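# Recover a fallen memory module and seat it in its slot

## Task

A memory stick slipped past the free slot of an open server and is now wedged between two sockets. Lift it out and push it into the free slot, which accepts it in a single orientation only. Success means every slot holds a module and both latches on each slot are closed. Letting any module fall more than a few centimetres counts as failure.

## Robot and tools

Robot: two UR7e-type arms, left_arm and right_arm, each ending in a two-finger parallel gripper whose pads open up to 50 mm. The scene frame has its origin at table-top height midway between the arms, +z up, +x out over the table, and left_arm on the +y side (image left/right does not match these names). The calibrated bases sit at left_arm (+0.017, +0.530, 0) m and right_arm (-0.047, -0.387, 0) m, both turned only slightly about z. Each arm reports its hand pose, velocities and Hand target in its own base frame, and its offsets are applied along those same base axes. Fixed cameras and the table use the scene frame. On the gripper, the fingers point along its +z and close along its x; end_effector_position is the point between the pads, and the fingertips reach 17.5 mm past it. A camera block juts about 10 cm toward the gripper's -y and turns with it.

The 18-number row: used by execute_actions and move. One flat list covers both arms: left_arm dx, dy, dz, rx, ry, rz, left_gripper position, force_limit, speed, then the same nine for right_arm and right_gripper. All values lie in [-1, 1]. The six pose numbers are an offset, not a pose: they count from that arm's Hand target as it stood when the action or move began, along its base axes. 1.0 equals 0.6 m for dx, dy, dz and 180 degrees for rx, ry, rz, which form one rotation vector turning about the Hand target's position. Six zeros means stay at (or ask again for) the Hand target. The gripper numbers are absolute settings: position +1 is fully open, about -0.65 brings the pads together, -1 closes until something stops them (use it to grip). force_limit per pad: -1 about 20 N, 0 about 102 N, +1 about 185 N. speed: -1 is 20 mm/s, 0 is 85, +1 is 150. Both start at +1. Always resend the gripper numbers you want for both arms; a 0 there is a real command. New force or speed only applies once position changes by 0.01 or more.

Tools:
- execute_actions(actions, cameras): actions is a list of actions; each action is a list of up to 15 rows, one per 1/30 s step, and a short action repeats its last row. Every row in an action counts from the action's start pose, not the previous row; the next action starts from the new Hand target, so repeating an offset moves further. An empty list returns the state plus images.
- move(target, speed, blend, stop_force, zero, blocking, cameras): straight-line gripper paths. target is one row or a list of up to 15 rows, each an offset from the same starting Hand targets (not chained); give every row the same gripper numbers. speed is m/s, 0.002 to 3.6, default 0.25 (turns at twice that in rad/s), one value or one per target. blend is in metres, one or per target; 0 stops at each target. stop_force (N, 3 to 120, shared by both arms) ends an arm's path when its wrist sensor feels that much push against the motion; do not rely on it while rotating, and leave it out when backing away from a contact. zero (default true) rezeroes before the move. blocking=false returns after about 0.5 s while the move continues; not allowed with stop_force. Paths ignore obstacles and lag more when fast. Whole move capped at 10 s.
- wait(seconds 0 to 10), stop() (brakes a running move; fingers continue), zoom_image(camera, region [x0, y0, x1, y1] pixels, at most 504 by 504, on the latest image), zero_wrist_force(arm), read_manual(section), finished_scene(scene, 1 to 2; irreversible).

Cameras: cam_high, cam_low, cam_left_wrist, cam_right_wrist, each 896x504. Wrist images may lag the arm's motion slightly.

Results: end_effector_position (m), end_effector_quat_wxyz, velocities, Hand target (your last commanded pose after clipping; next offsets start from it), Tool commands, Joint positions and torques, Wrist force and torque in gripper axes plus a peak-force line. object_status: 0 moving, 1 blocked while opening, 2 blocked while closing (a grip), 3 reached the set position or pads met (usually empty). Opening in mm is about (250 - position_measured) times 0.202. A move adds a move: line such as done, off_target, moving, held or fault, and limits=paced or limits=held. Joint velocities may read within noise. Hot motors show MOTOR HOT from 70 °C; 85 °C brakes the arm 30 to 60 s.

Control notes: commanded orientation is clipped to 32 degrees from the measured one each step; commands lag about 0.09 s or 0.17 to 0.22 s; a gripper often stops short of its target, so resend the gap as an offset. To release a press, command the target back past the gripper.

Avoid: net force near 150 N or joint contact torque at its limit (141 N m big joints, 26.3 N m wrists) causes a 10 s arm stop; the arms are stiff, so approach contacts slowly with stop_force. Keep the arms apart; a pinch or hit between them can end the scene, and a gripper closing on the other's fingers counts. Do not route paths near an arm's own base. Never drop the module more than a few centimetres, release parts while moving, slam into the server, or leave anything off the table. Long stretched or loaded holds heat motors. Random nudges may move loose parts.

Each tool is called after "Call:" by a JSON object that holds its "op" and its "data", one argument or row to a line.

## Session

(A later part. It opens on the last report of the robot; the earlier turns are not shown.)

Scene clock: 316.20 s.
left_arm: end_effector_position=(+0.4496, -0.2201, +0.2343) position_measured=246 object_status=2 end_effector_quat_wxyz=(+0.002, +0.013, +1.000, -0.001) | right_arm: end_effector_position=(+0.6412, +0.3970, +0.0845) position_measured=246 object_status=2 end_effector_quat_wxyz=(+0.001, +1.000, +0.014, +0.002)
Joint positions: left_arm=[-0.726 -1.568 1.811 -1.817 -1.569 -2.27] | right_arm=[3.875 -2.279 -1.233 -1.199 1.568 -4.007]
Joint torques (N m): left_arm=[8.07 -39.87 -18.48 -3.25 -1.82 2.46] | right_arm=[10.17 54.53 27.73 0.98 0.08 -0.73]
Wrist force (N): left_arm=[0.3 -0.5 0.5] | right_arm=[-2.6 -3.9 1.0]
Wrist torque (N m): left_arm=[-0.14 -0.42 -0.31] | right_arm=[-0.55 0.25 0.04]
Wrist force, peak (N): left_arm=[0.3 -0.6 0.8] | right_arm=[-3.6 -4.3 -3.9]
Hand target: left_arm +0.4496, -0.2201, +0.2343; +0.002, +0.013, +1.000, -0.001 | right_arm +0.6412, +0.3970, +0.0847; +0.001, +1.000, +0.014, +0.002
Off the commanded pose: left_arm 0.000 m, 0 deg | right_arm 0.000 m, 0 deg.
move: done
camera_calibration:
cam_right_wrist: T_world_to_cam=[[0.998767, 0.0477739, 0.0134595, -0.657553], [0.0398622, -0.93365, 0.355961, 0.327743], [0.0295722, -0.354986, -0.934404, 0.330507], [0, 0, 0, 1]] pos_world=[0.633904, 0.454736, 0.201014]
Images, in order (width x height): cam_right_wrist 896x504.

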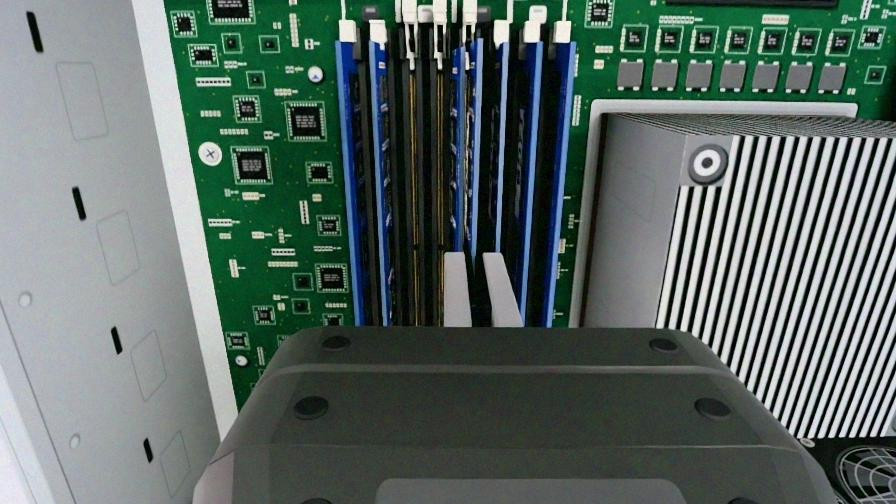

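Call:
{"op": "move", "data": {
  "target": [
    [0,0,0,0,0,0,-1,-0.9,-0.5,0,0,0.05,0,0,0,-1,-0.9,-0.5],
    [0,0,0,0,0,0,-1,-0.9,-0.5,-0.0313,-0.0009,0.05,0,0,0,-1,-0.9,-0.5]
  ],
  "speed": 0.06,
  "cameras": ["cam_right_wrist"]
}}

Call:
{"op": "zoom_image", "data": {
  "camera": "cam_right_wrist",
  "region": [400, 0, 600, 150]
}}

Call:
{"op": "zoom_image", "data": {
  "camera": "cam_right_wrist",
  "region": [400, 130, 600, 330]
}}

Scene clock: 323.63 s.
left_arm: end_effector_position=(+0.4496, -0.2201, +0.2343) position_measured=246 object_status=2 end_effector_quat_wxyz=(+0.002, +0.013, +1.000, -0.001) | right_arm: end_effector_position=(+0.6226, +0.3965, +0.1147) position_measured=246 object_status=2 end_effector_quat_wxyz=(+0.001, +1.000, +0.014, +0.002)
Joint positions: left_arm=[-0.726 -1.568 1.811 -1.817 -1.569 -2.27] | right_arm=[3.891 -2.215 -1.261 -1.235 1.568 -3.99]
Joint torques (N m): left_arm=[8.34 -39.86 -20.35 -3.33 -1.83 2.47] | right_arm=[11.3 52.07 17.07 4.8 1.32 2.22]
Wrist force (N): left_arm=[0.2 -0.5 0.4] | right_arm=[-2.8 -4.1 1.0]
Wrist torque (N m): left_arm=[-0.14 -0.42 -0.32] | right_arm=[-0.58 0.31 -0.03]
Wrist force, peak (N): left_arm=[0.6 -0.4 0.8] | right_arm=[-3.0 -4.3 0.7]
Hand target: left_arm +0.4496, -0.2201, +0.2343; +0.002, +0.013, +1.000, -0.001 | right_arm +0.6225, +0.3965, +0.1147; +0.001, +1.000, +0.014, +0.002
Off the commanded pose: left_arm 0.000 m, 0 deg | right_arm 0.000 m, 0 deg.
move: done
camera_calibration:
cam_right_wrist: T_world_to_cam=[[0.998767, 0.0477739, 0.0134595, -0.639353], [0.0398622, -0.93365, 0.355961, 0.317174], [0.0295722, -0.354986, -0.934404, 0.359063], [0, 0, 0, 1]] pos_world=[0.615304, 0.454136, 0.231214]
Images, in order (width x height): cam_right_wrist 896x504.

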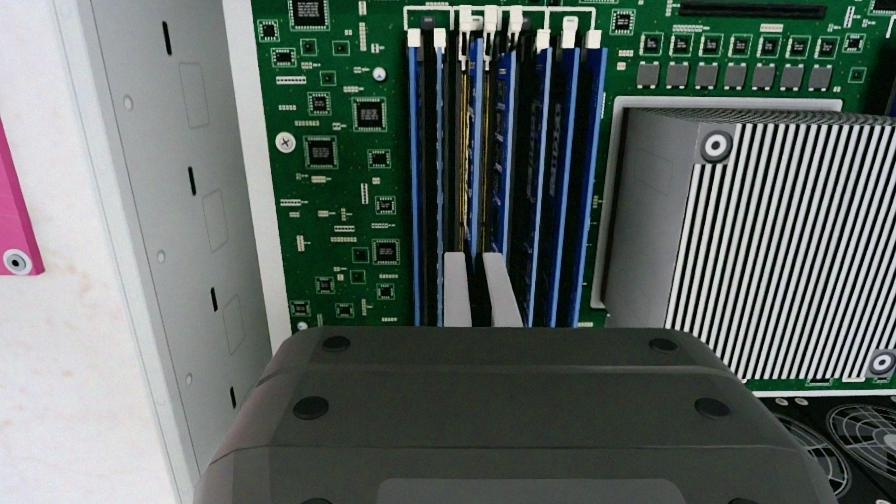

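Scaled by 2.520 from the camera's 896x504 image, which has a finer 1280x720 frame.

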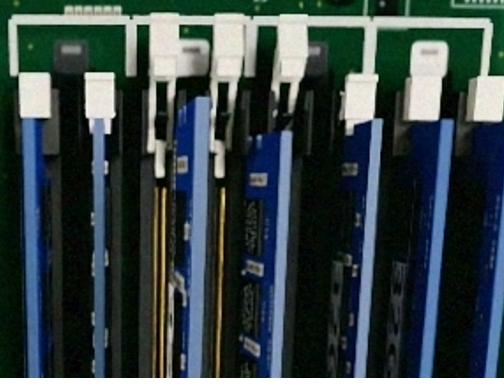

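Scaled by 2.520 from the camera's 896x504 image, which has a finer 1280x720 frame.

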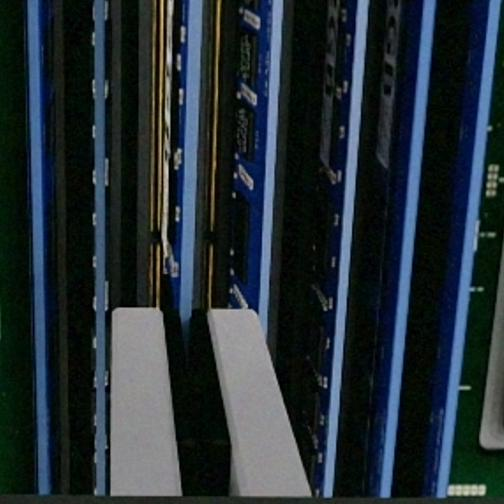

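Call:
{"op": "move", "data": {
  "target": [
    [0,0,0,0,0,0,-1,-0.9,-0.5,-0.0002,0,-0.033,0,0,0,-1,-0.9,-0.5]
  ],
  "speed": 0.05,
  "stop_force": 4,
  "cameras": ["cam_right_wrist"]
}}

Call:
{"op": "zoom_image", "data": {
  "camera": "cam_right_wrist",
  "region": [400, 0, 560, 100]
}}

Call:
{"op": "zoom_image", "data": {
  "camera": "cam_right_wrist",
  "region": [400, 170, 560, 330]
}}

Scene clock: 329.80 s.
left_arm: end_effector_position=(+0.4496, -0.2201, +0.2343) position_measured=246 object_status=2 end_effector_quat_wxyz=(+0.002, +0.013, +1.000, -0.001) | right_arm: end_effector_position=(+0.6223, +0.3965, +0.0949) position_measured=246 object_status=2 end_effector_quat_wxyz=(+0.001, +1.000, +0.014, +0.002)
Joint positions: left_arm=[-0.726 -1.568 1.811 -1.817 -1.569 -2.27] | right_arm=[3.892 -2.232 -1.287 -1.193 1.568 -3.99]
Joint torques (N m): left_arm=[8.24 -38.99 -18.99 -3.29 -1.78 2.51] | right_arm=[11.76 42.61 16.24 4.83 -1.01 2.32]
Wrist force (N): left_arm=[-0.2 -0.2 0.8] | right_arm=[-2.8 -3.8 1.0]
Wrist torque (N m): left_arm=[-0.09 -0.35 -0.31] | right_arm=[-0.53 0.30 -0.03]
Wrist force, peak (N): left_arm=[0.4 -0.8 0.6] | right_arm=[-2.8 -4.3 1.0]
Hand target: left_arm +0.4496, -0.2201, +0.2343; +0.002, +0.013, +1.000, -0.001 | right_arm +0.6223, +0.3965, +0.0949; +0.001, +1.000, +0.014, +0.002
Off the commanded pose: left_arm 0.000 m, 0 deg | right_arm 0.000 m, 0 deg.
move: done
camera_calibration:
cam_right_wrist: T_world_to_cam=[[0.998767, 0.0477739, 0.0134595, -0.638789], [0.0398622, -0.93365, 0.355961, 0.324199], [0.0295722, -0.354986, -0.934404, 0.340664], [0, 0, 0, 1]] pos_world=[0.615004, 0.454136, 0.211514]
Images, in order (width x height): cam_right_wrist 896x504.

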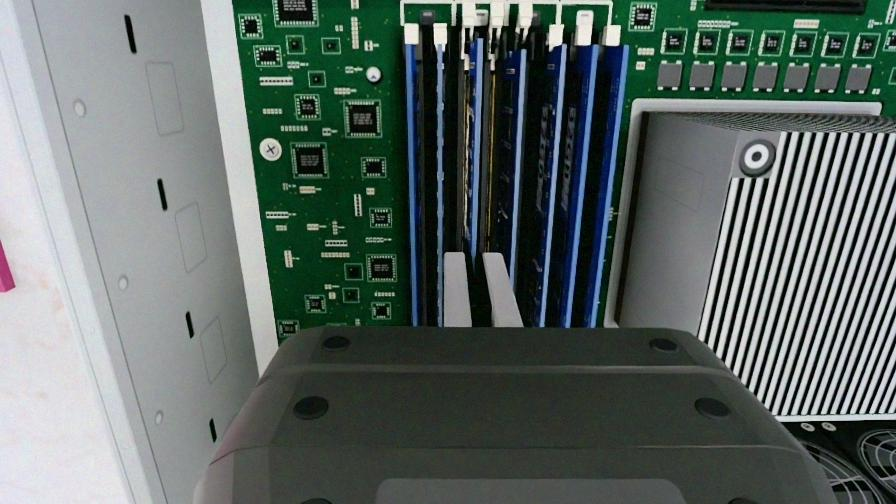

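Scaled by 3.150 from the camera's 896x504 image, which has a finer 1280x720 frame.

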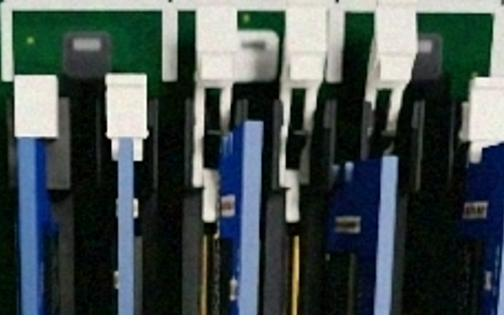

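Scaled by 3.150 from the camera's 896x504 image, which has a finer 1280x720 frame.

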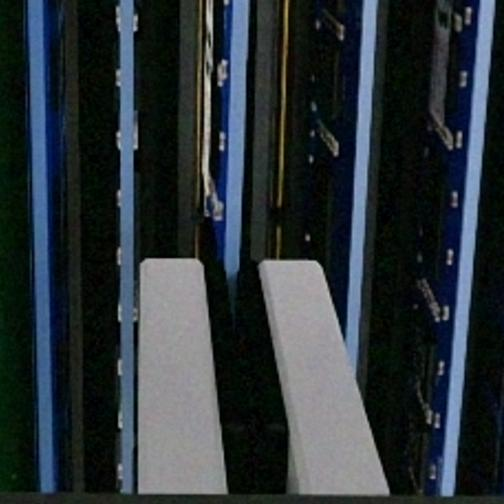

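Call:
{"op": "move", "data": {
  "target": [
    [0,0,0,0,0,0,-1,-0.9,-0.5,0,0,-0.037,0,0,0,-1,-0.9,-0.5]
  ],
  "speed": 0.02,
  "stop_force": 6,
  "cameras": ["cam_right_wrist"]
}}

Call:
{"op": "zoom_image", "data": {
  "camera": "cam_right_wrist",
  "region": [380, 0, 600, 330]
}}

Scene clock: 335.67 s.
left_arm: end_effector_position=(+0.4496, -0.2201, +0.2343) position_measured=246 object_status=2 end_effector_quat_wxyz=(+0.002, +0.013, +1.000, -0.001) | right_arm: end_effector_position=(+0.6223, +0.3965, +0.0727) position_measured=246 object_status=2 end_effector_quat_wxyz=(+0.001, +1.000, +0.014, +0.002)
Joint positions: left_arm=[-0.726 -1.568 1.811 -1.817 -1.569 -2.27] | right_arm=[3.892 -2.253 -1.312 -1.147 1.568 -3.99]
Joint torques (N m): left_arm=[7.17 -40.3 -18.93 -3.21 -1.77 2.37] | right_arm=[9.74 41.57 14.75 4.56 -0.91 2.2]
Wrist force (N): left_arm=[0.2 -0.3 0.5] | right_arm=[-3.3 -4.2 -0.4]
Wrist torque (N m): left_arm=[-0.10 -0.41 -0.31] | right_arm=[-0.54 0.33 -0.15]
Wrist force, peak (N): left_arm=[0.2 -0.4 0.9] | right_arm=[-3.4 -4.5 -0.2]
Hand target: left_arm +0.4496, -0.2201, +0.2343; +0.002, +0.013, +1.000, -0.001 | right_arm +0.6223, +0.3965, +0.0727; +0.001, +1.000, +0.014, +0.002
Off the commanded pose: left_arm 0.000 m, 0 deg | right_arm 0.000 m, 0 deg.
move: done
camera_calibration:
cam_right_wrist: T_world_to_cam=[[0.998767, 0.0477739, 0.0134595, -0.63849], [0.0398622, -0.93365, 0.355961, 0.332101], [0.0295722, -0.354986, -0.934404, 0.319921], [0, 0, 0, 1]] pos_world=[0.615004, 0.454136, 0.189314]
Images, in order (width x height): cam_right_wrist 896x504.

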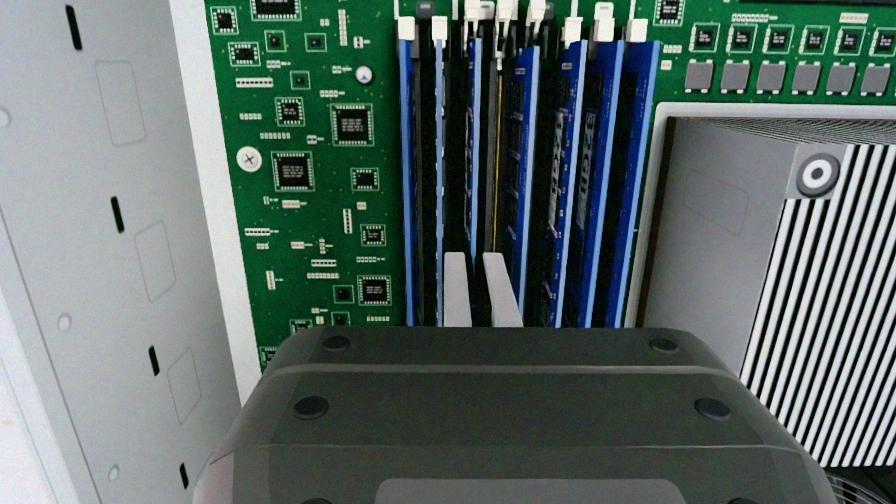

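Scaled by 1.527 from the camera's 896x504 image, which has a finer 1280x720 frame.

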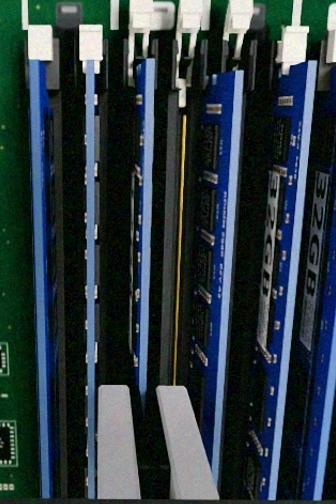

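Call:
{"op": "move", "data": {
  "target": [
    [0,0,0,0,0,0,-1,-0.9,-0.5,0,0,0,0,0,0,-0.5,-0.5,-0.5],
    [0,0,0,0,0,0,-1,-0.9,-0.5,0,0,0.02,0,0,0,-0.5,-0.5,-0.5],
    [0,0,0,0,0,0,-1,-0.9,-0.5,0,0,0.02,0,0,0,-1,-0.5,-0.5]
  ],
  "speed": 0.05,
  "cameras": ["cam_right_wrist"]
}}

Call:
{"op": "zoom_image", "data": {
  "camera": "cam_right_wrist",
  "region": [380, 0, 600, 330]
}}

Call:
{"op": "move", "data": {
  "target": [
    [0,0,0,0,0,0,-1,-0.9,-0.5,0,0,-0.022,0,0,0,-1,-0.5,-0.5]
  ],
  "speed": 0.01,
  "stop_force": 50
}}

Scene clock: 343.10 s.
left_arm: end_effector_position=(+0.4496, -0.2201, +0.2343) position_measured=246 object_status=2 end_effector_quat_wxyz=(+0.002, +0.013, +1.000, -0.001) | right_arm: end_effector_position=(+0.6223, +0.3965, +0.0847) position_measured=252 object_status=3 end_effector_quat_wxyz=(+0.001, +1.000, +0.014, +0.002)
Joint positions: left_arm=[-0.726 -1.568 1.811 -1.817 -1.569 -2.27] | right_arm=[3.892 -2.241 -1.298 -1.171 1.568 -3.99]
Joint torques (N m): left_arm=[6.97 -38.87 -18.48 -3.22 -1.73 2.48] | right_arm=[0.36 53.63 29.02 0.98 -0.96 2.09]
Wrist force (N): left_arm=[0.3 -0.5 0.6] | right_arm=[-2.9 -3.8 0.4]
Wrist torque (N m): left_arm=[-0.14 -0.42 -0.31] | right_arm=[-0.53 0.32 -0.04]
Wrist force, peak (N): left_arm=[0.6 -0.4 0.6] | right_arm=[-2.9 -3.4 -3.5]
Hand target: left_arm +0.4496, -0.2201, +0.2343; +0.002, +0.013, +1.000, -0.001 | right_arm +0.6223, +0.3965, +0.0847; +0.001, +1.000, +0.014, +0.002
Off the commanded pose: left_arm 0.000 m, 0 deg | right_arm 0.000 m, 0 deg.
move: done
camera_calibration:
cam_right_wrist: T_world_to_cam=[[0.998767, 0.0477739, 0.0134595, -0.63865], [0.0398622, -0.93365, 0.355961, 0.327865], [0.0295722, -0.354986, -0.934404, 0.33104], [0, 0, 0, 1]] pos_world=[0.615004, 0.454136, 0.201214]
Images, in order (width x height): cam_right_wrist 896x504.

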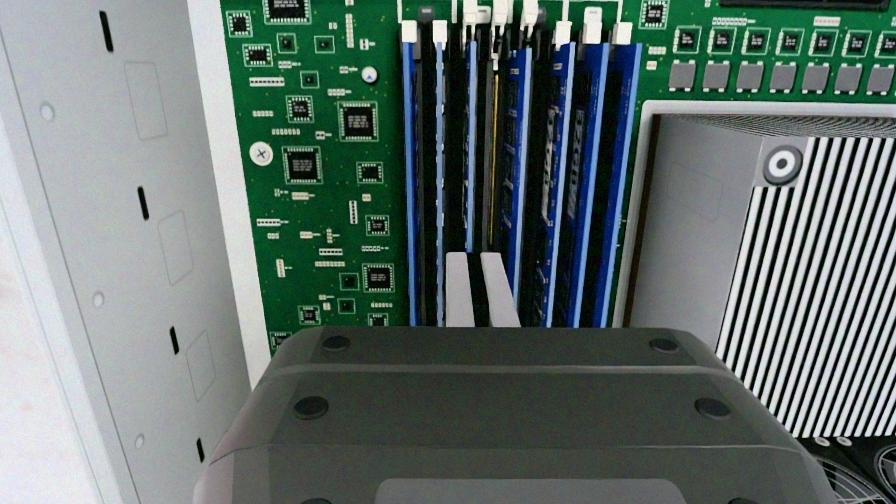

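Scaled by 1.527 from the camera's 896x504 image, which has a finer 1280x720 frame.

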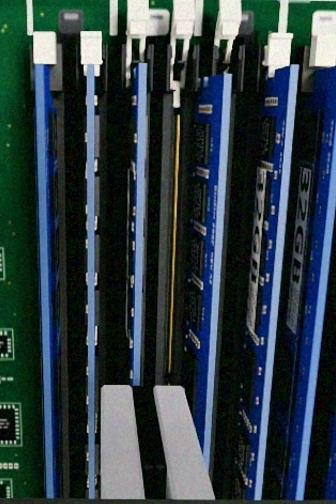

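Scene clock: 345.70 s.
left_arm: end_effector_position=(+0.4496, -0.2201, +0.2343) position_measured=246 object_status=2 end_effector_quat_wxyz=(+0.002, +0.013, +1.000, -0.001) | right_arm: end_effector_position=(+0.6224, +0.3966, +0.0724) position_measured=252 object_status=3 end_effector_quat_wxyz=(+0.000, +1.000, +0.014, +0.002)
Joint positions: left_arm=[-0.726 -1.568 1.811 -1.817 -1.569 -2.27] | right_arm=[3.892 -2.253 -1.312 -1.145 1.568 -3.99]
Joint torques (N m): left_arm=[7.52 -39.33 -19.26 -3.23 -1.76 2.52] | right_arm=[-2.16 25.09 9.7 -2.52 0.35 2.05]
Wrist force (N): left_arm=[0.6 -0.2 0.4] | right_arm=[-1.7 0.0 -46.2]
Wrist torque (N m): left_arm=[-0.09 -0.47 -0.31] | right_arm=[-0.52 0.33 -0.03]
Wrist force, peak (N): left_arm=[0.5 -0.1 0.9] | right_arm=[-1.9 1.6 -54.3]
Hand target: left_arm +0.4496, -0.2201, +0.2343; +0.002, +0.013, +1.000, -0.001 | right_arm +0.6224, +0.3966, +0.0724; +0.000, +1.000, +0.014, +0.002 (not the last commanded pose)
Off the commanded pose: left_arm 0.000 m, 0 deg | right_arm 0.001 m, 0 deg.
move: contact (right_arm)

Call:
{"op": "move", "data": {
  "target": [
    [0,0,0,0,0,0,-1,-0.9,-0.5,0,0,-0.01,0,0,0,-1,-0.5,-0.5]
  ],
  "speed": 0.01,
  "stop_force": 45
}}

Call:
{"op": "move", "data": {
  "target": [
    [0,0,0,0,0,0,-1,-0.9,-0.5,-0.004,0,0.045,0,0,0,-1,-0.5,-0.5]
  ],
  "speed": 0.05,
  "cameras": ["cam_right_wrist"]
}}

Call:
{"op": "zoom_image", "data": {
  "camera": "cam_right_wrist",
  "region": [400, 0, 600, 150]
}}

Scene clock: 349.27 s.
left_arm: end_effector_position=(+0.4496, -0.2201, +0.2343) position_measured=246 object_status=2 end_effector_quat_wxyz=(+0.002, +0.013, +1.000, -0.001) | right_arm: end_effector_position=(+0.6225, +0.3967, +0.0708) position_measured=252 object_status=3 end_effector_quat_wxyz=(+0.000, +1.000, +0.014, +0.002)
Joint positions: left_arm=[-0.726 -1.568 1.811 -1.817 -1.569 -2.27] | right_arm=[3.892 -2.255 -1.314 -1.141 1.568 -3.99]
Joint torques (N m): left_arm=[6.77 -40.26 -18.91 -3.37 -1.97 2.34] | right_arm=[-1.15 -2.48 -3.84 -4 1.03 2.13]
Wrist force (N): left_arm=[0.2 -0.7 0.4] | right_arm=[-5.9 12.9 -92.2]
Wrist torque (N m): left_arm=[-0.16 -0.40 -0.31] | right_arm=[-0.27 0.24 -0.08]
Wrist force, peak (N): left_arm=[0.5 -0.8 0.5] | right_arm=[-7.4 16.9 -105.1]
Hand target: left_arm +0.4496, -0.2201, +0.2343; +0.002, +0.013, +1.000, -0.001 | right_arm +0.6225, +0.3967, +0.0708; +0.000, +1.000, +0.014, +0.002 (not the last commanded pose)
Off the commanded pose: left_arm 0.000 m, 0 deg | right_arm 0.004 m, 0 deg.
move: contact (right_arm)

Scene clock: 350.30 s.
left_arm: end_effector_position=(+0.4496, -0.2201, +0.2343) position_measured=246 object_status=2 end_effector_quat_wxyz=(+0.002, +0.013, +1.000, -0.001) | right_arm: end_effector_position=(+0.6202, +0.3967, +0.0976) position_measured=252 object_status=3 end_effector_quat_wxyz=(+0.000, +1.000, +0.014, +0.002)
Joint positions: left_arm=[-0.726 -1.568 1.811 -1.817 -1.569 -2.27] | right_arm=[3.894 -2.224 -1.292 -1.194 1.568 -3.988]
Joint torques (N m): left_arm=[6.74 -40.78 -18.68 -3.25 -1.72 2.46] | right_arm=[12.21 54.77 27.46 1.18 0.52 2.37]
Wrist force (N): left_arm=[0.2 -0.1 0.4] | right_arm=[-3.0 -3.8 0.6]
Wrist torque (N m): left_arm=[-0.07 -0.41 -0.31] | right_arm=[-0.54 0.33 -0.03]
Wrist force, peak (N): left_arm=[0.3 -0.5 0.8] | right_arm=[-5.3 12.1 -90.3]
Hand target: left_arm +0.4496, -0.2201, +0.2343; +0.002, +0.013, +1.000, -0.001 | right_arm +0.6201, +0.3967, +0.0978; +0.000, +1.000, +0.014, +0.002
Off the commanded pose: left_arm 0.000 m, 0 deg | right_arm 0.000 m, 0 deg.
move: done
camera_calibration:
cam_right_wrist: T_world_to_cam=[[0.998755, 0.0477667, 0.0143477, -0.636812], [0.0395622, -0.933923, 0.355278, 0.323872], [0.0303701, -0.354269, -0.93465, 0.342526], [0, 0, 0, 1]] pos_world=[0.612804, 0.454236, 0.214214]
Images, in order (width x height): cam_right_wrist 896x504.

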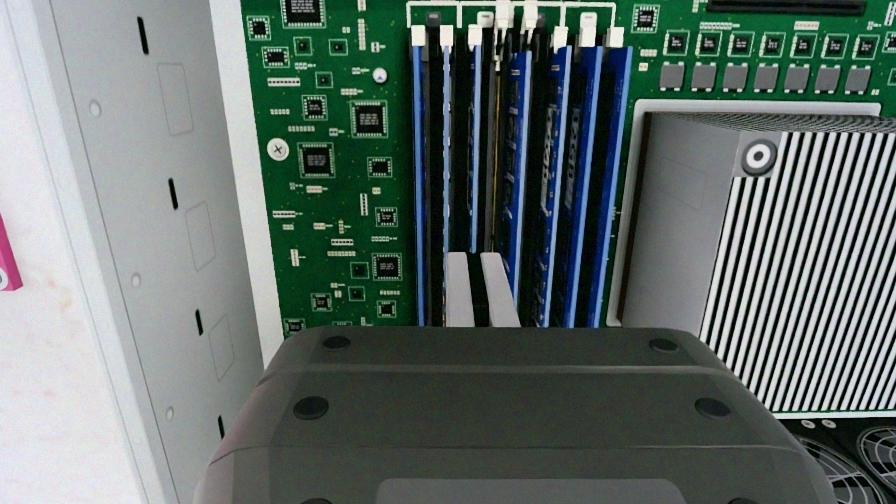

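Scaled by 2.520 from the camera's 896x504 image, which has a finer 1280x720 frame.

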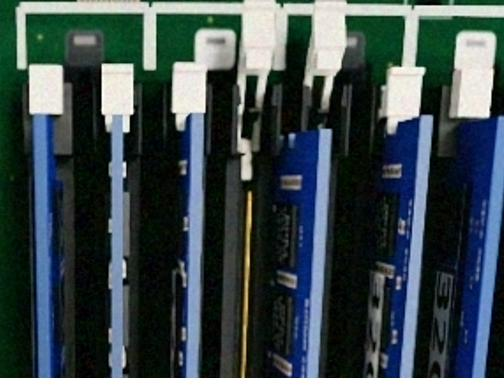

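Call:
{"op": "zoom_image", "data": {
  "camera": "cam_right_wrist",
  "region": [460, 40, 640, 330]
}}

Scaled by 1.738 from the camera's 896x504 image, which has a finer 1280x720 frame.

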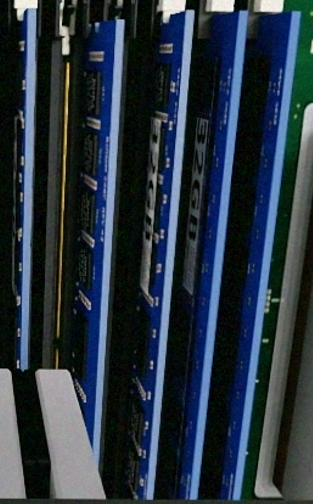

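Call:
{"op": "move", "data": {
  "target": [
    [0,0,0,0,0,0,-1,-0.9,-0.5,0.027,0,0,0,0,0,-0.42,-0.9,-0.5],
    [0,0,0,0,0,0,-1,-0.9,-0.5,0.027,0,-0.028,0,0,0,-0.42,-0.9,-0.5]
  ],
  "speed": 0.05,
  "cameras": ["cam_right_wrist"]
}}

Call:
{"op": "zoom_image", "data": {
  "camera": "cam_right_wrist",
  "region": [400, 170, 560, 330]
}}

Scene clock: 359.87 s.
left_arm: end_effector_position=(+0.4496, -0.2201, +0.2343) position_measured=246 object_status=2 end_effector_quat_wxyz=(+0.002, +0.013, +1.000, -0.001) | right_arm: end_effector_position=(+0.6363, +0.3967, +0.0812) position_measured=215 object_status=3 end_effector_quat_wxyz=(+0.000, +1.000, +0.014, +0.002)
Joint positions: left_arm=[-0.726 -1.568 1.811 -1.817 -1.569 -2.27] | right_arm=[3.879 -2.271 -1.256 -1.183 1.568 -4.003]
Joint torques (N m): left_arm=[6.67 -39.98 -18.88 -3.14 -1.86 2.45] | right_arm=[-11.4 42.18 16.34 4.9 1.43 -2.31]
Wrist force (N): left_arm=[0.1 -0.1 0.7] | right_arm=[-3.0 -3.6 0.9]
Wrist torque (N m): left_arm=[-0.08 -0.40 -0.31] | right_arm=[-0.50 0.32 0.04]
Wrist force, peak (N): left_arm=[0.2 -0.6 0.9] | right_arm=[-3.4 -4.1 0.7]
Hand target: left_arm +0.4496, -0.2201, +0.2343; +0.002, +0.013, +1.000, -0.001 | right_arm +0.6363, +0.3967, +0.0810; +0.000, +1.000, +0.014, +0.002
Off the commanded pose: left_arm 0.000 m, 0 deg | right_arm 0.000 m, 0 deg.
move: done
camera_calibration:
cam_right_wrist: T_world_to_cam=[[0.998755, 0.0477667, 0.0143477, -0.652657], [0.0395622, -0.933923, 0.355278, 0.329062], [0.0303701, -0.354269, -0.93465, 0.326709], [0, 0, 0, 1]] pos_world=[0.628904, 0.454236, 0.197814]
Images, in order (width x height): cam_right_wrist 896x504.

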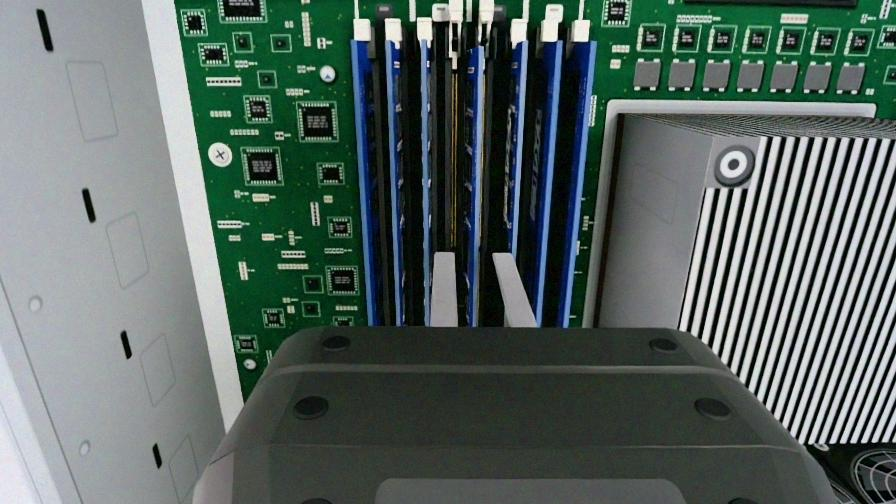

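Scaled by 3.150 from the camera's 896x504 image, which has a finer 1280x720 frame.

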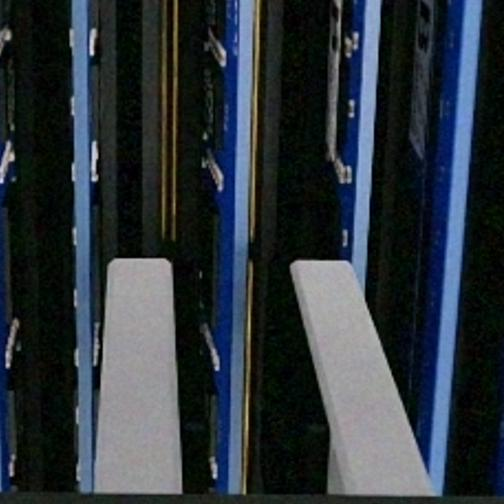

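Call:
{"op": "move", "data": {
  "target": [
    [0,0,0,0,0,0,-1,-0.9,-0.5,0.0017,0,-0.01,0,0,0,-0.485,-0.9,-0.5],
    [0,0,0,0,0,0,-1,-0.9,-0.5,0.0017,0,-0.0242,0,0,0,-0.485,-0.9,-0.5]
  ],
  "speed": 0.015,
  "stop_force": 5
}}

Call:
{"op": "move", "data": {
  "target": [
    [0,0,0,0,0,0,-1,-0.9,-0.5,0,0,0,0,0,0,-1,-0.9,-0.5]
  ],
  "cameras": ["cam_right_wrist"]
}}

Call:
{"op": "zoom_image", "data": {
  "camera": "cam_right_wrist",
  "region": [400, 170, 560, 330]
}}

Scene clock: 365.80 s.
left_arm: end_effector_position=(+0.4496, -0.2201, +0.2343) position_measured=246 object_status=2 end_effector_quat_wxyz=(+0.002, +0.013, +1.000, -0.001) | right_arm: end_effector_position=(+0.6374, +0.3967, +0.0665) position_measured=225 object_status=3 end_effector_quat_wxyz=(+0.000, +1.000, +0.014, +0.002)
Joint positions: left_arm=[-0.726 -1.568 1.811 -1.817 -1.569 -2.27] | right_arm=[3.878 -2.287 -1.268 -1.154 1.568 -4.003]
Joint torques (N m): left_arm=[7.02 -40.12 -18.69 -3.11 -1.7 2.35] | right_arm=[-10.52 42.94 14.19 4.75 1.37 -2.29]
Wrist force (N): left_arm=[0.1 -0.1 0.5] | right_arm=[-2.9 -4.0 0.1]
Wrist torque (N m): left_arm=[-0.06 -0.39 -0.32] | right_arm=[-0.55 0.30 0.04]
Wrist force, peak (N): left_arm=[0.4 -0.5 1.1] | right_arm=[-3.2 -4.1 0.3]
Hand target: left_arm +0.4496, -0.2201, +0.2343; +0.002, +0.013, +1.000, -0.001 | right_arm +0.6374, +0.3967, +0.0665; +0.000, +1.000, +0.014, +0.002
Off the commanded pose: left_arm 0.000 m, 0 deg | right_arm 0.000 m, 0 deg.
move: done

Scene clock: 366.30 s.
left_arm: end_effector_position=(+0.4496, -0.2201, +0.2343) position_measured=246 object_status=2 end_effector_quat_wxyz=(+0.002, +0.013, +1.000, -0.001) | right_arm: end_effector_position=(+0.6374, +0.3967, +0.0665) position_measured=245 object_status=2 end_effector_quat_wxyz=(+0.000, +1.000, +0.014, +0.002)
Joint positions: left_arm=[-0.726 -1.568 1.811 -1.817 -1.569 -2.27] | right_arm=[3.878 -2.287 -1.268 -1.154 1.568 -4.003]
Joint torques (N m): left_arm=[5.79 -39.89 -18.85 -3.2 -1.87 2.45] | right_arm=[-10.95 43.46 15.94 4.62 1.21 -1.8]
Wrist force (N): left_arm=[0.3 0.0 0.6] | right_arm=[-4.9 -4.3 -0.4]
Wrist torque (N m): left_arm=[-0.06 -0.42 -0.31] | right_arm=[-0.57 0.22 -0.06]
Wrist force, peak (N): left_arm=[0.5 -0.1 1.1] | right_arm=[-5.6 -3.5 -2.0]
Hand target: left_arm +0.4496, -0.2201, +0.2343; +0.002, +0.013, +1.000, -0.001 | right_arm +0.6374, +0.3967, +0.0665; +0.000, +1.000, +0.014, +0.002
Off the commanded pose: left_arm 0.000 m, 0 deg | right_arm 0.000 m, 0 deg.
move: done
camera_calibration:
cam_right_wrist: T_world_to_cam=[[0.998755, 0.0477667, 0.0143477, -0.653544], [0.0395622, -0.933923, 0.355278, 0.334241], [0.0303701, -0.354269, -0.93465, 0.312936], [0, 0, 0, 1]] pos_world=[0.630004, 0.454236, 0.183114]
Images, in order (width x height): cam_right_wrist 896x504.

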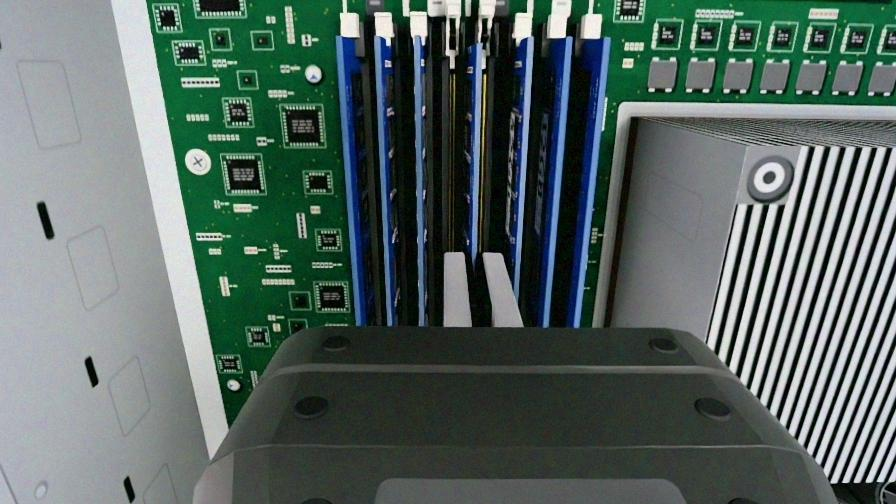

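Scaled by 3.150 from the camera's 896x504 image, which has a finer 1280x720 frame.

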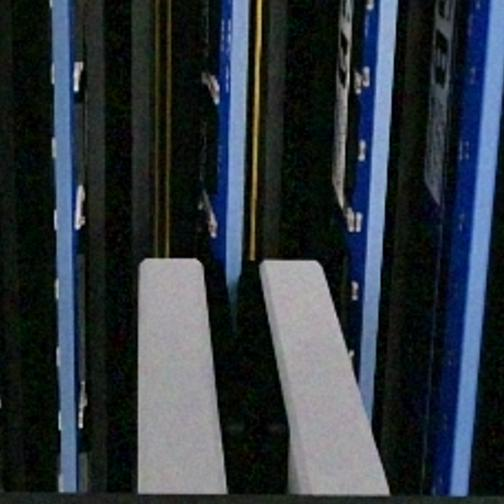

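Call:
{"op": "move", "data": {
  "target": [
    [0,0,0,0,0,0,-1,-0.9,-0.5,0,0,0.02,0,0,0,-1,-0.9,-0.5],
    [0,0,0,0,0,0,-1,-0.9,-0.5,0,0,0.18,0,0,0,-1,-0.9,-0.5]
  ],
  "speed": 0.06,
  "cameras": ["cam_right_wrist","cam_low"]
}}

Call:
{"op": "zoom_image", "data": {
  "camera": "cam_right_wrist",
  "region": [420, 20, 560, 260]
}}

Call:
{"op": "zoom_image", "data": {
  "camera": "cam_low",
  "region": [430, 200, 530, 270]
}}

Scene clock: 372.43 s.
left_arm: end_effector_position=(+0.4496, -0.2201, +0.2343) position_measured=246 object_status=2 end_effector_quat_wxyz=(+0.002, +0.013, +1.000, -0.001) | right_arm: end_effector_position=(+0.6374, +0.3967, +0.1743) position_measured=245 object_status=2 end_effector_quat_wxyz=(+0.000, +1.000, +0.014, +0.002)
Joint positions: left_arm=[-0.726 -1.568 1.811 -1.817 -1.569 -2.27] | right_arm=[3.878 -2.207 -1.117 -1.386 1.568 -4.003]
Joint torques (N m): left_arm=[6.07 -40.31 -18.46 -3.09 -1.61 2.33] | right_arm=[-8.84 54.95 29.16 0.69 -0.85 2.04]
Wrist force (N): left_arm=[0.1 -0.4 0.3] | right_arm=[-2.7 -4.1 1.2]
Wrist torque (N m): left_arm=[-0.11 -0.40 -0.32] | right_arm=[-0.57 0.29 0.07]
Wrist force, peak (N): left_arm=[0.2 -0.2 1.0] | right_arm=[-5.4 -3.9 -2.3]
Hand target: left_arm +0.4496, -0.2201, +0.2343; +0.002, +0.013, +1.000, -0.001 | right_arm +0.6374, +0.3967, +0.1745; +0.000, +1.000, +0.014, +0.002
Off the commanded pose: left_arm 0.000 m, 0 deg | right_arm 0.000 m, 0 deg.
move: done
camera_calibration:
cam_right_wrist: T_world_to_cam=[[0.998756, 0.0477084, 0.0144763, -0.655102], [0.039462, -0.933926, 0.355282, 0.296005], [0.0304697, -0.354269, -0.934647, 0.413628], [0, 0, 0, 1]] pos_world=[0.630004, 0.454236, 0.290915]
Images, in order (width x height): cam_low 896x504, cam_right_wrist 896x504.

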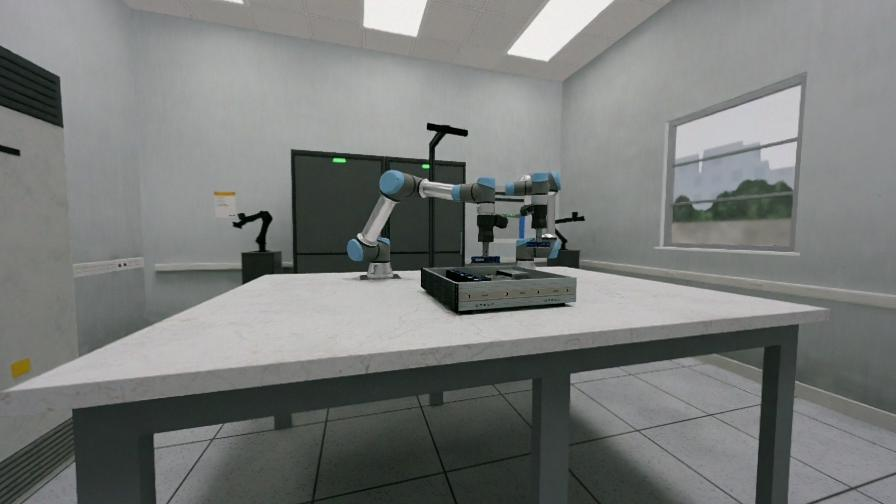

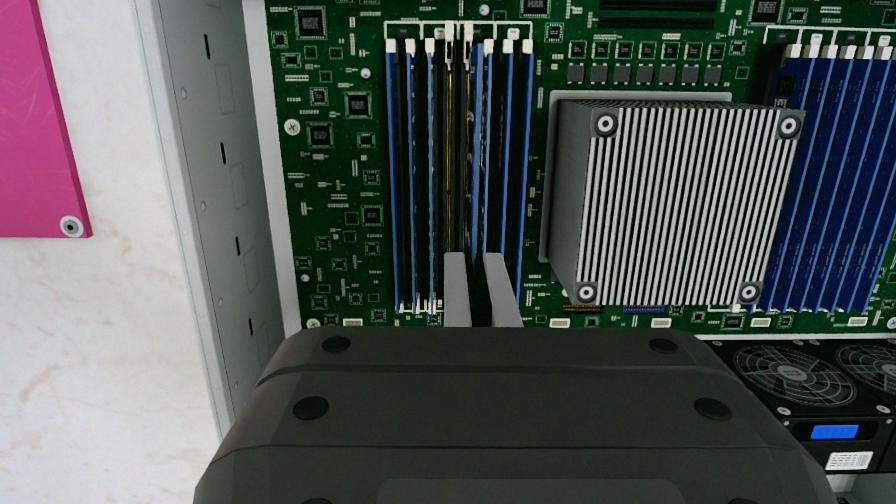

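Scaled by 2.100 from the camera's 896x504 image, which has a finer 1280x720 frame.

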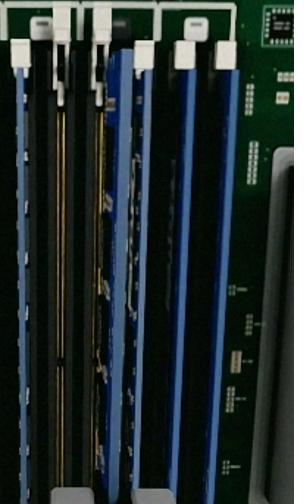

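Scaled by 5.040 from the camera's 896x504 image, which has a finer 1280x720 frame.

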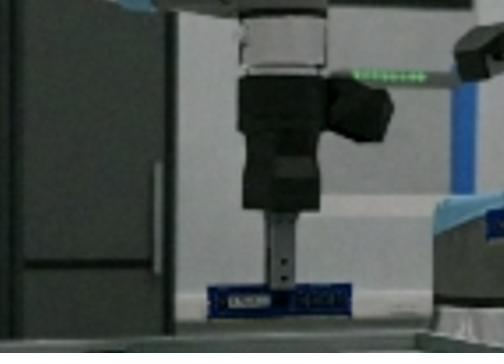

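Call:
{"op": "zoom_image", "data": {
  "camera": "cam_low",
  "region": [510, 200, 590, 270]
}}

Scaled by 6.300 from the camera's 896x504 image, which has a finer 1280x720 frame.

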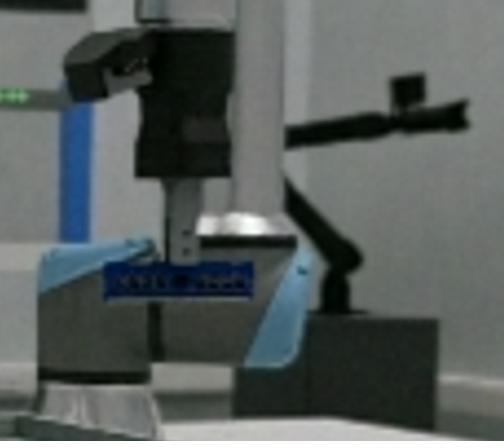

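Call:
{"op": "move", "data": {
  "target": [
    [0,0,0,0,0,0,-1,-0.9,-0.5,0.0,0.004,0.02,0,0,-0.5,-1,-0.9,-0.5],
    [0,0,0,0,0,0,-1,-0.9,-0.5,0.006,0.0085,0,0,0,-1,-1,-0.9,-0.5]
  ],
  "speed": 0.25,
  "cameras": ["cam_right_wrist","cam_low"]
}}

Scene clock: 387.93 s.
left_arm: end_effector_position=(+0.4496, -0.2201, +0.2343) position_measured=246 object_status=2 end_effector_quat_wxyz=(+0.002, +0.013, +1.000, -0.001) | right_arm: end_effector_position=(+0.6410, +0.4018, +0.1745) position_measured=245 object_status=2 end_effector_quat_wxyz=(-0.002, -0.014, +1.000, +0.000)
Joint positions: left_arm=[-0.726 -1.568 1.811 -1.817 -1.569 -2.27] | right_arm=[3.878 -2.226 -1.083 -1.406 1.574 -0.863]
Joint torques (N m): left_arm=[5.72 -40.01 -18.37 -3.25 -1.69 2.42] | right_arm=[12.24 42.81 15.59 4.86 -1.93 2.21]
Wrist force (N): left_arm=[0.1 -0.4 0.7] | right_arm=[-2.8 -4.3 1.1]
Wrist torque (N m): left_arm=[-0.12 -0.40 -0.31] | right_arm=[-0.59 0.30 -0.03]
Wrist force, peak (N): left_arm=[0.4 -0.5 0.9] | right_arm=[-3.0 -4.6 1.1]
Hand target: left_arm +0.4496, -0.2201, +0.2343; +0.002, +0.013, +1.000, -0.001 | right_arm +0.6410, +0.4018, +0.1745; -0.002, -0.014, +1.000, +0.000
Off the commanded pose: left_arm 0.000 m, 0 deg | right_arm 0.000 m, 0 deg.
move: done
camera_calibration:
cam_right_wrist: T_world_to_cam=[[-0.998737, -0.0481172, 0.014429, 0.659936], [-0.0398609, 0.933907, 0.355288, -0.398999], [-0.0305708, 0.354264, -0.934646, 0.169986], [0, 0, 0, 1]] pos_world=[0.648395, 0.344163, 0.291114]
Images, in order (width x height): cam_low 896x504, cam_right_wrist 896x504.

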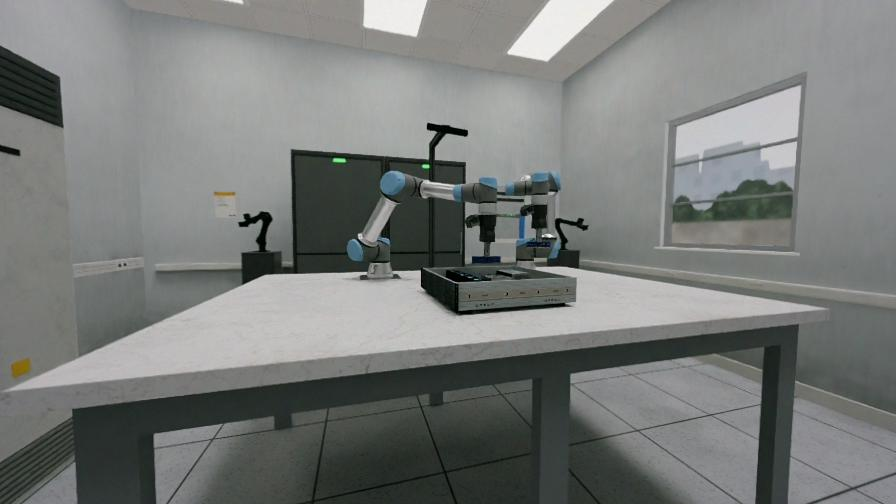

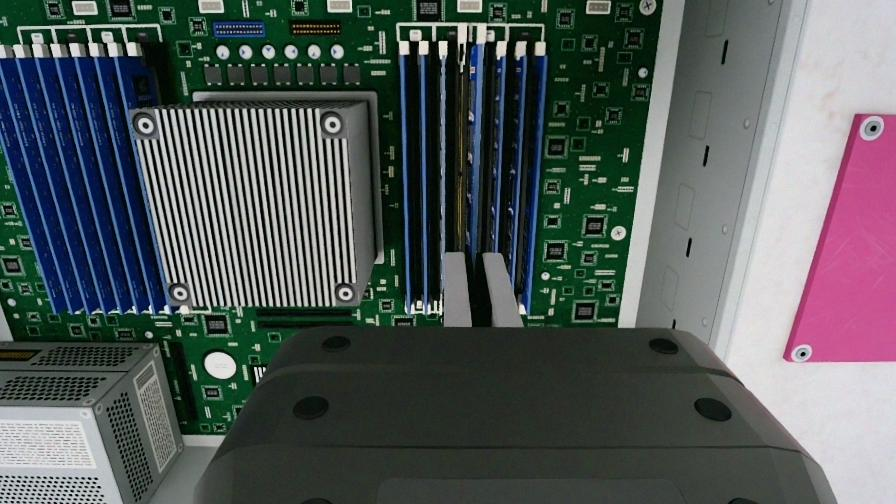

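Call:
{"op": "move", "data": {
  "target": [
    [0,0,0,0,0,0,-1,-0.9,-0.5,0.0,0,-0.1,0,0,0,-1,-0.9,-0.5]
  ],
  "speed": 0.1,
  "cameras": ["cam_right_wrist"]
}}

Call:
{"op": "zoom_image", "data": {
  "camera": "cam_right_wrist",
  "region": [400, 0, 560, 140]
}}

Call:
{"op": "zoom_image", "data": {
  "camera": "cam_right_wrist",
  "region": [400, 170, 560, 330]
}}

Scene clock: 394.70 s.
left_arm: end_effector_position=(+0.4496, -0.2201, +0.2343) position_measured=246 object_status=2 end_effector_quat_wxyz=(+0.002, +0.013, +1.000, -0.001) | right_arm: end_effector_position=(+0.6410, +0.4018, +0.1146) position_measured=245 object_status=2 end_effector_quat_wxyz=(-0.002, -0.014, +1.000, +0.000)
Joint positions: left_arm=[-0.726 -1.568 1.811 -1.817 -1.569 -2.27] | right_arm=[3.878 -2.262 -1.179 -1.274 1.574 -0.862]
Joint torques (N m): left_arm=[5.67 -40.92 -19.32 -3.29 -1.64 2.12] | right_arm=[11.43 43.65 15.41 4.95 0.89 2.3]
Wrist force (N): left_arm=[0.2 -0.4 0.4] | right_arm=[-2.8 -3.9 0.9]
Wrist torque (N m): left_arm=[-0.12 -0.41 -0.32] | right_arm=[-0.53 0.28 -0.05]
Wrist force, peak (N): left_arm=[0.3 -0.5 0.9] | right_arm=[-2.9 -4.7 0.7]
Hand target: left_arm +0.4496, -0.2201, +0.2343; +0.002, +0.013, +1.000, -0.001 | right_arm +0.6410, +0.4018, +0.1145; -0.002, -0.014, +1.000, +0.000
Off the commanded pose: left_arm 0.000 m, 0 deg | right_arm 0.000 m, 0 deg.
move: done
camera_calibration:
cam_right_wrist: T_world_to_cam=[[-0.998756, -0.0477084, 0.0144763, 0.660662], [-0.039462, 0.933926, 0.355282, -0.377983], [-0.0304697, 0.354269, -0.934647, 0.113934], [0, 0, 0, 1]] pos_world=[0.648396, 0.344164, 0.231215]
Images, in order (width x height): cam_right_wrist 896x504.

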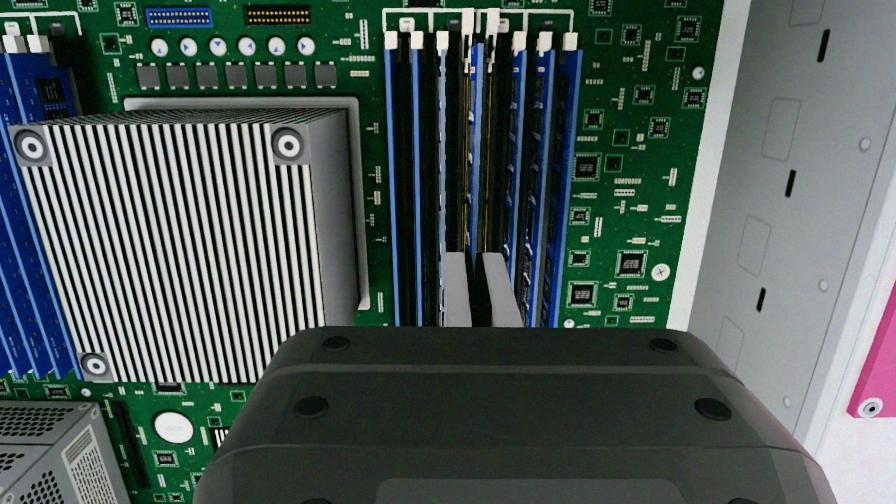

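Scaled by 3.150 from the camera's 896x504 image, which has a finer 1280x720 frame.

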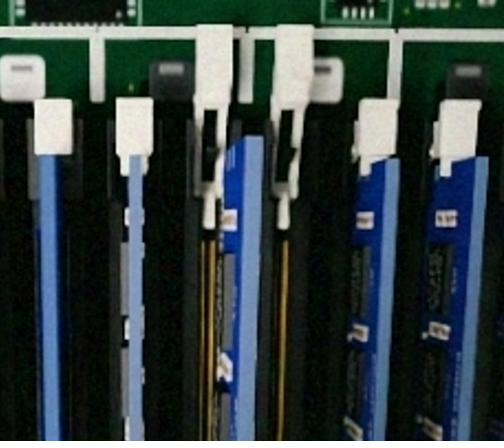

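Scaled by 3.150 from the camera's 896x504 image, which has a finer 1280x720 frame.

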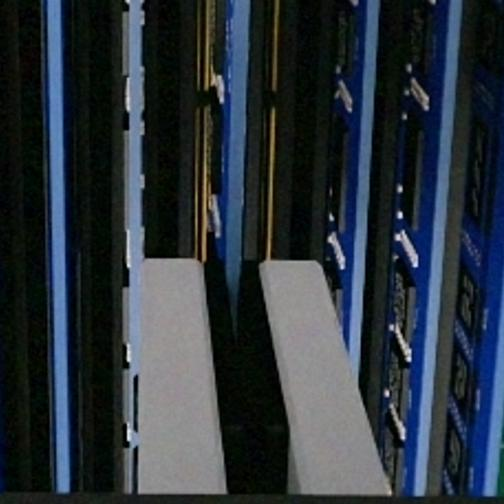

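Call:
{"op": "move", "data": {
  "target": [
    [0,0,0,0,0,0,-1,-0.9,-0.5,-0.0015,-0.0007,-0.033,0,0,0,-1,-0.9,-0.5]
  ],
  "speed": 0.04,
  "stop_force": 4,
  "cameras": ["cam_right_wrist"]
}}

Call:
{"op": "zoom_image", "data": {
  "camera": "cam_right_wrist",
  "region": [400, 0, 560, 140]
}}

Call:
{"op": "zoom_image", "data": {
  "camera": "cam_right_wrist",
  "region": [400, 170, 560, 330]
}}

Scene clock: 399.77 s.
left_arm: end_effector_position=(+0.4496, -0.2201, +0.2343) position_measured=246 object_status=2 end_effector_quat_wxyz=(+0.002, +0.013, +1.000, -0.001) | right_arm: end_effector_position=(+0.6401, +0.4014, +0.0947) position_measured=245 object_status=2 end_effector_quat_wxyz=(-0.002, -0.014, +1.000, +0.000)
Joint positions: left_arm=[-0.726 -1.568 1.811 -1.817 -1.569 -2.27] | right_arm=[3.878 -2.276 -1.209 -1.23 1.574 -0.862]
Joint torques (N m): left_arm=[5.87 -40.73 -19.33 -3.22 -1.67 2.31] | right_arm=[12.47 43.74 15.55 4.63 -1.47 2.26]
Wrist force (N): left_arm=[0.4 0.0 0.3] | right_arm=[-2.7 -3.8 0.7]
Wrist torque (N m): left_arm=[-0.06 -0.44 -0.32] | right_arm=[-0.52 0.26 -0.05]
Wrist force, peak (N): left_arm=[0.0 -0.5 1.0] | right_arm=[-2.8 -4.4 0.8]
Hand target: left_arm +0.4496, -0.2201, +0.2343; +0.002, +0.013, +1.000, -0.001 | right_arm +0.6401, +0.4014, +0.0947; -0.002, -0.014, +1.000, +0.000
Off the commanded pose: left_arm 0.000 m, 0 deg | right_arm 0.000 m, 0 deg.
move: done
camera_calibration:
cam_right_wrist: T_world_to_cam=[[-0.998755, -0.0477667, 0.0143477, 0.660079], [-0.0395622, 0.933923, 0.355278, -0.370508], [-0.0303701, 0.354269, -0.93465, 0.0953847], [0, 0, 0, 1]] pos_world=[0.647496, 0.343764, 0.211314]
Images, in order (width x height): cam_right_wrist 896x504.

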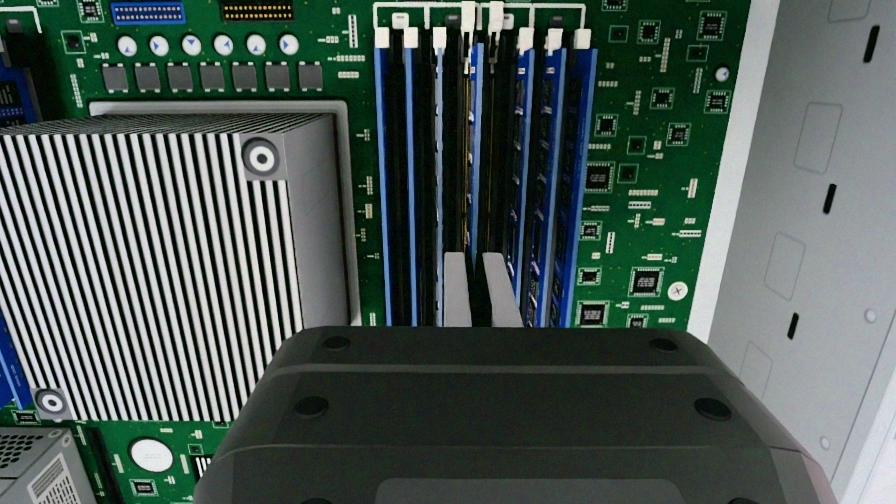

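Scaled by 3.150 from the camera's 896x504 image, which has a finer 1280x720 frame.

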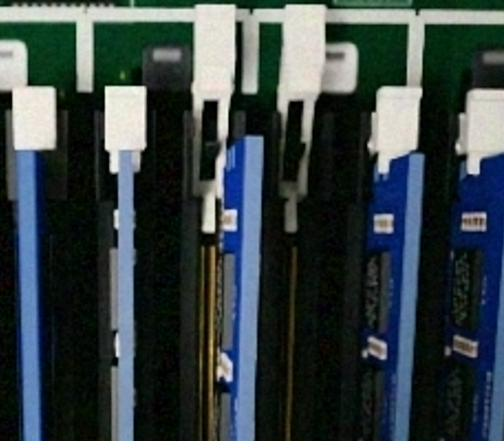

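Scaled by 3.150 from the camera's 896x504 image, which has a finer 1280x720 frame.

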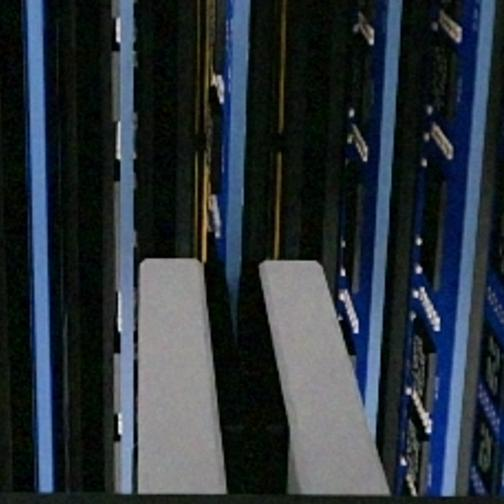

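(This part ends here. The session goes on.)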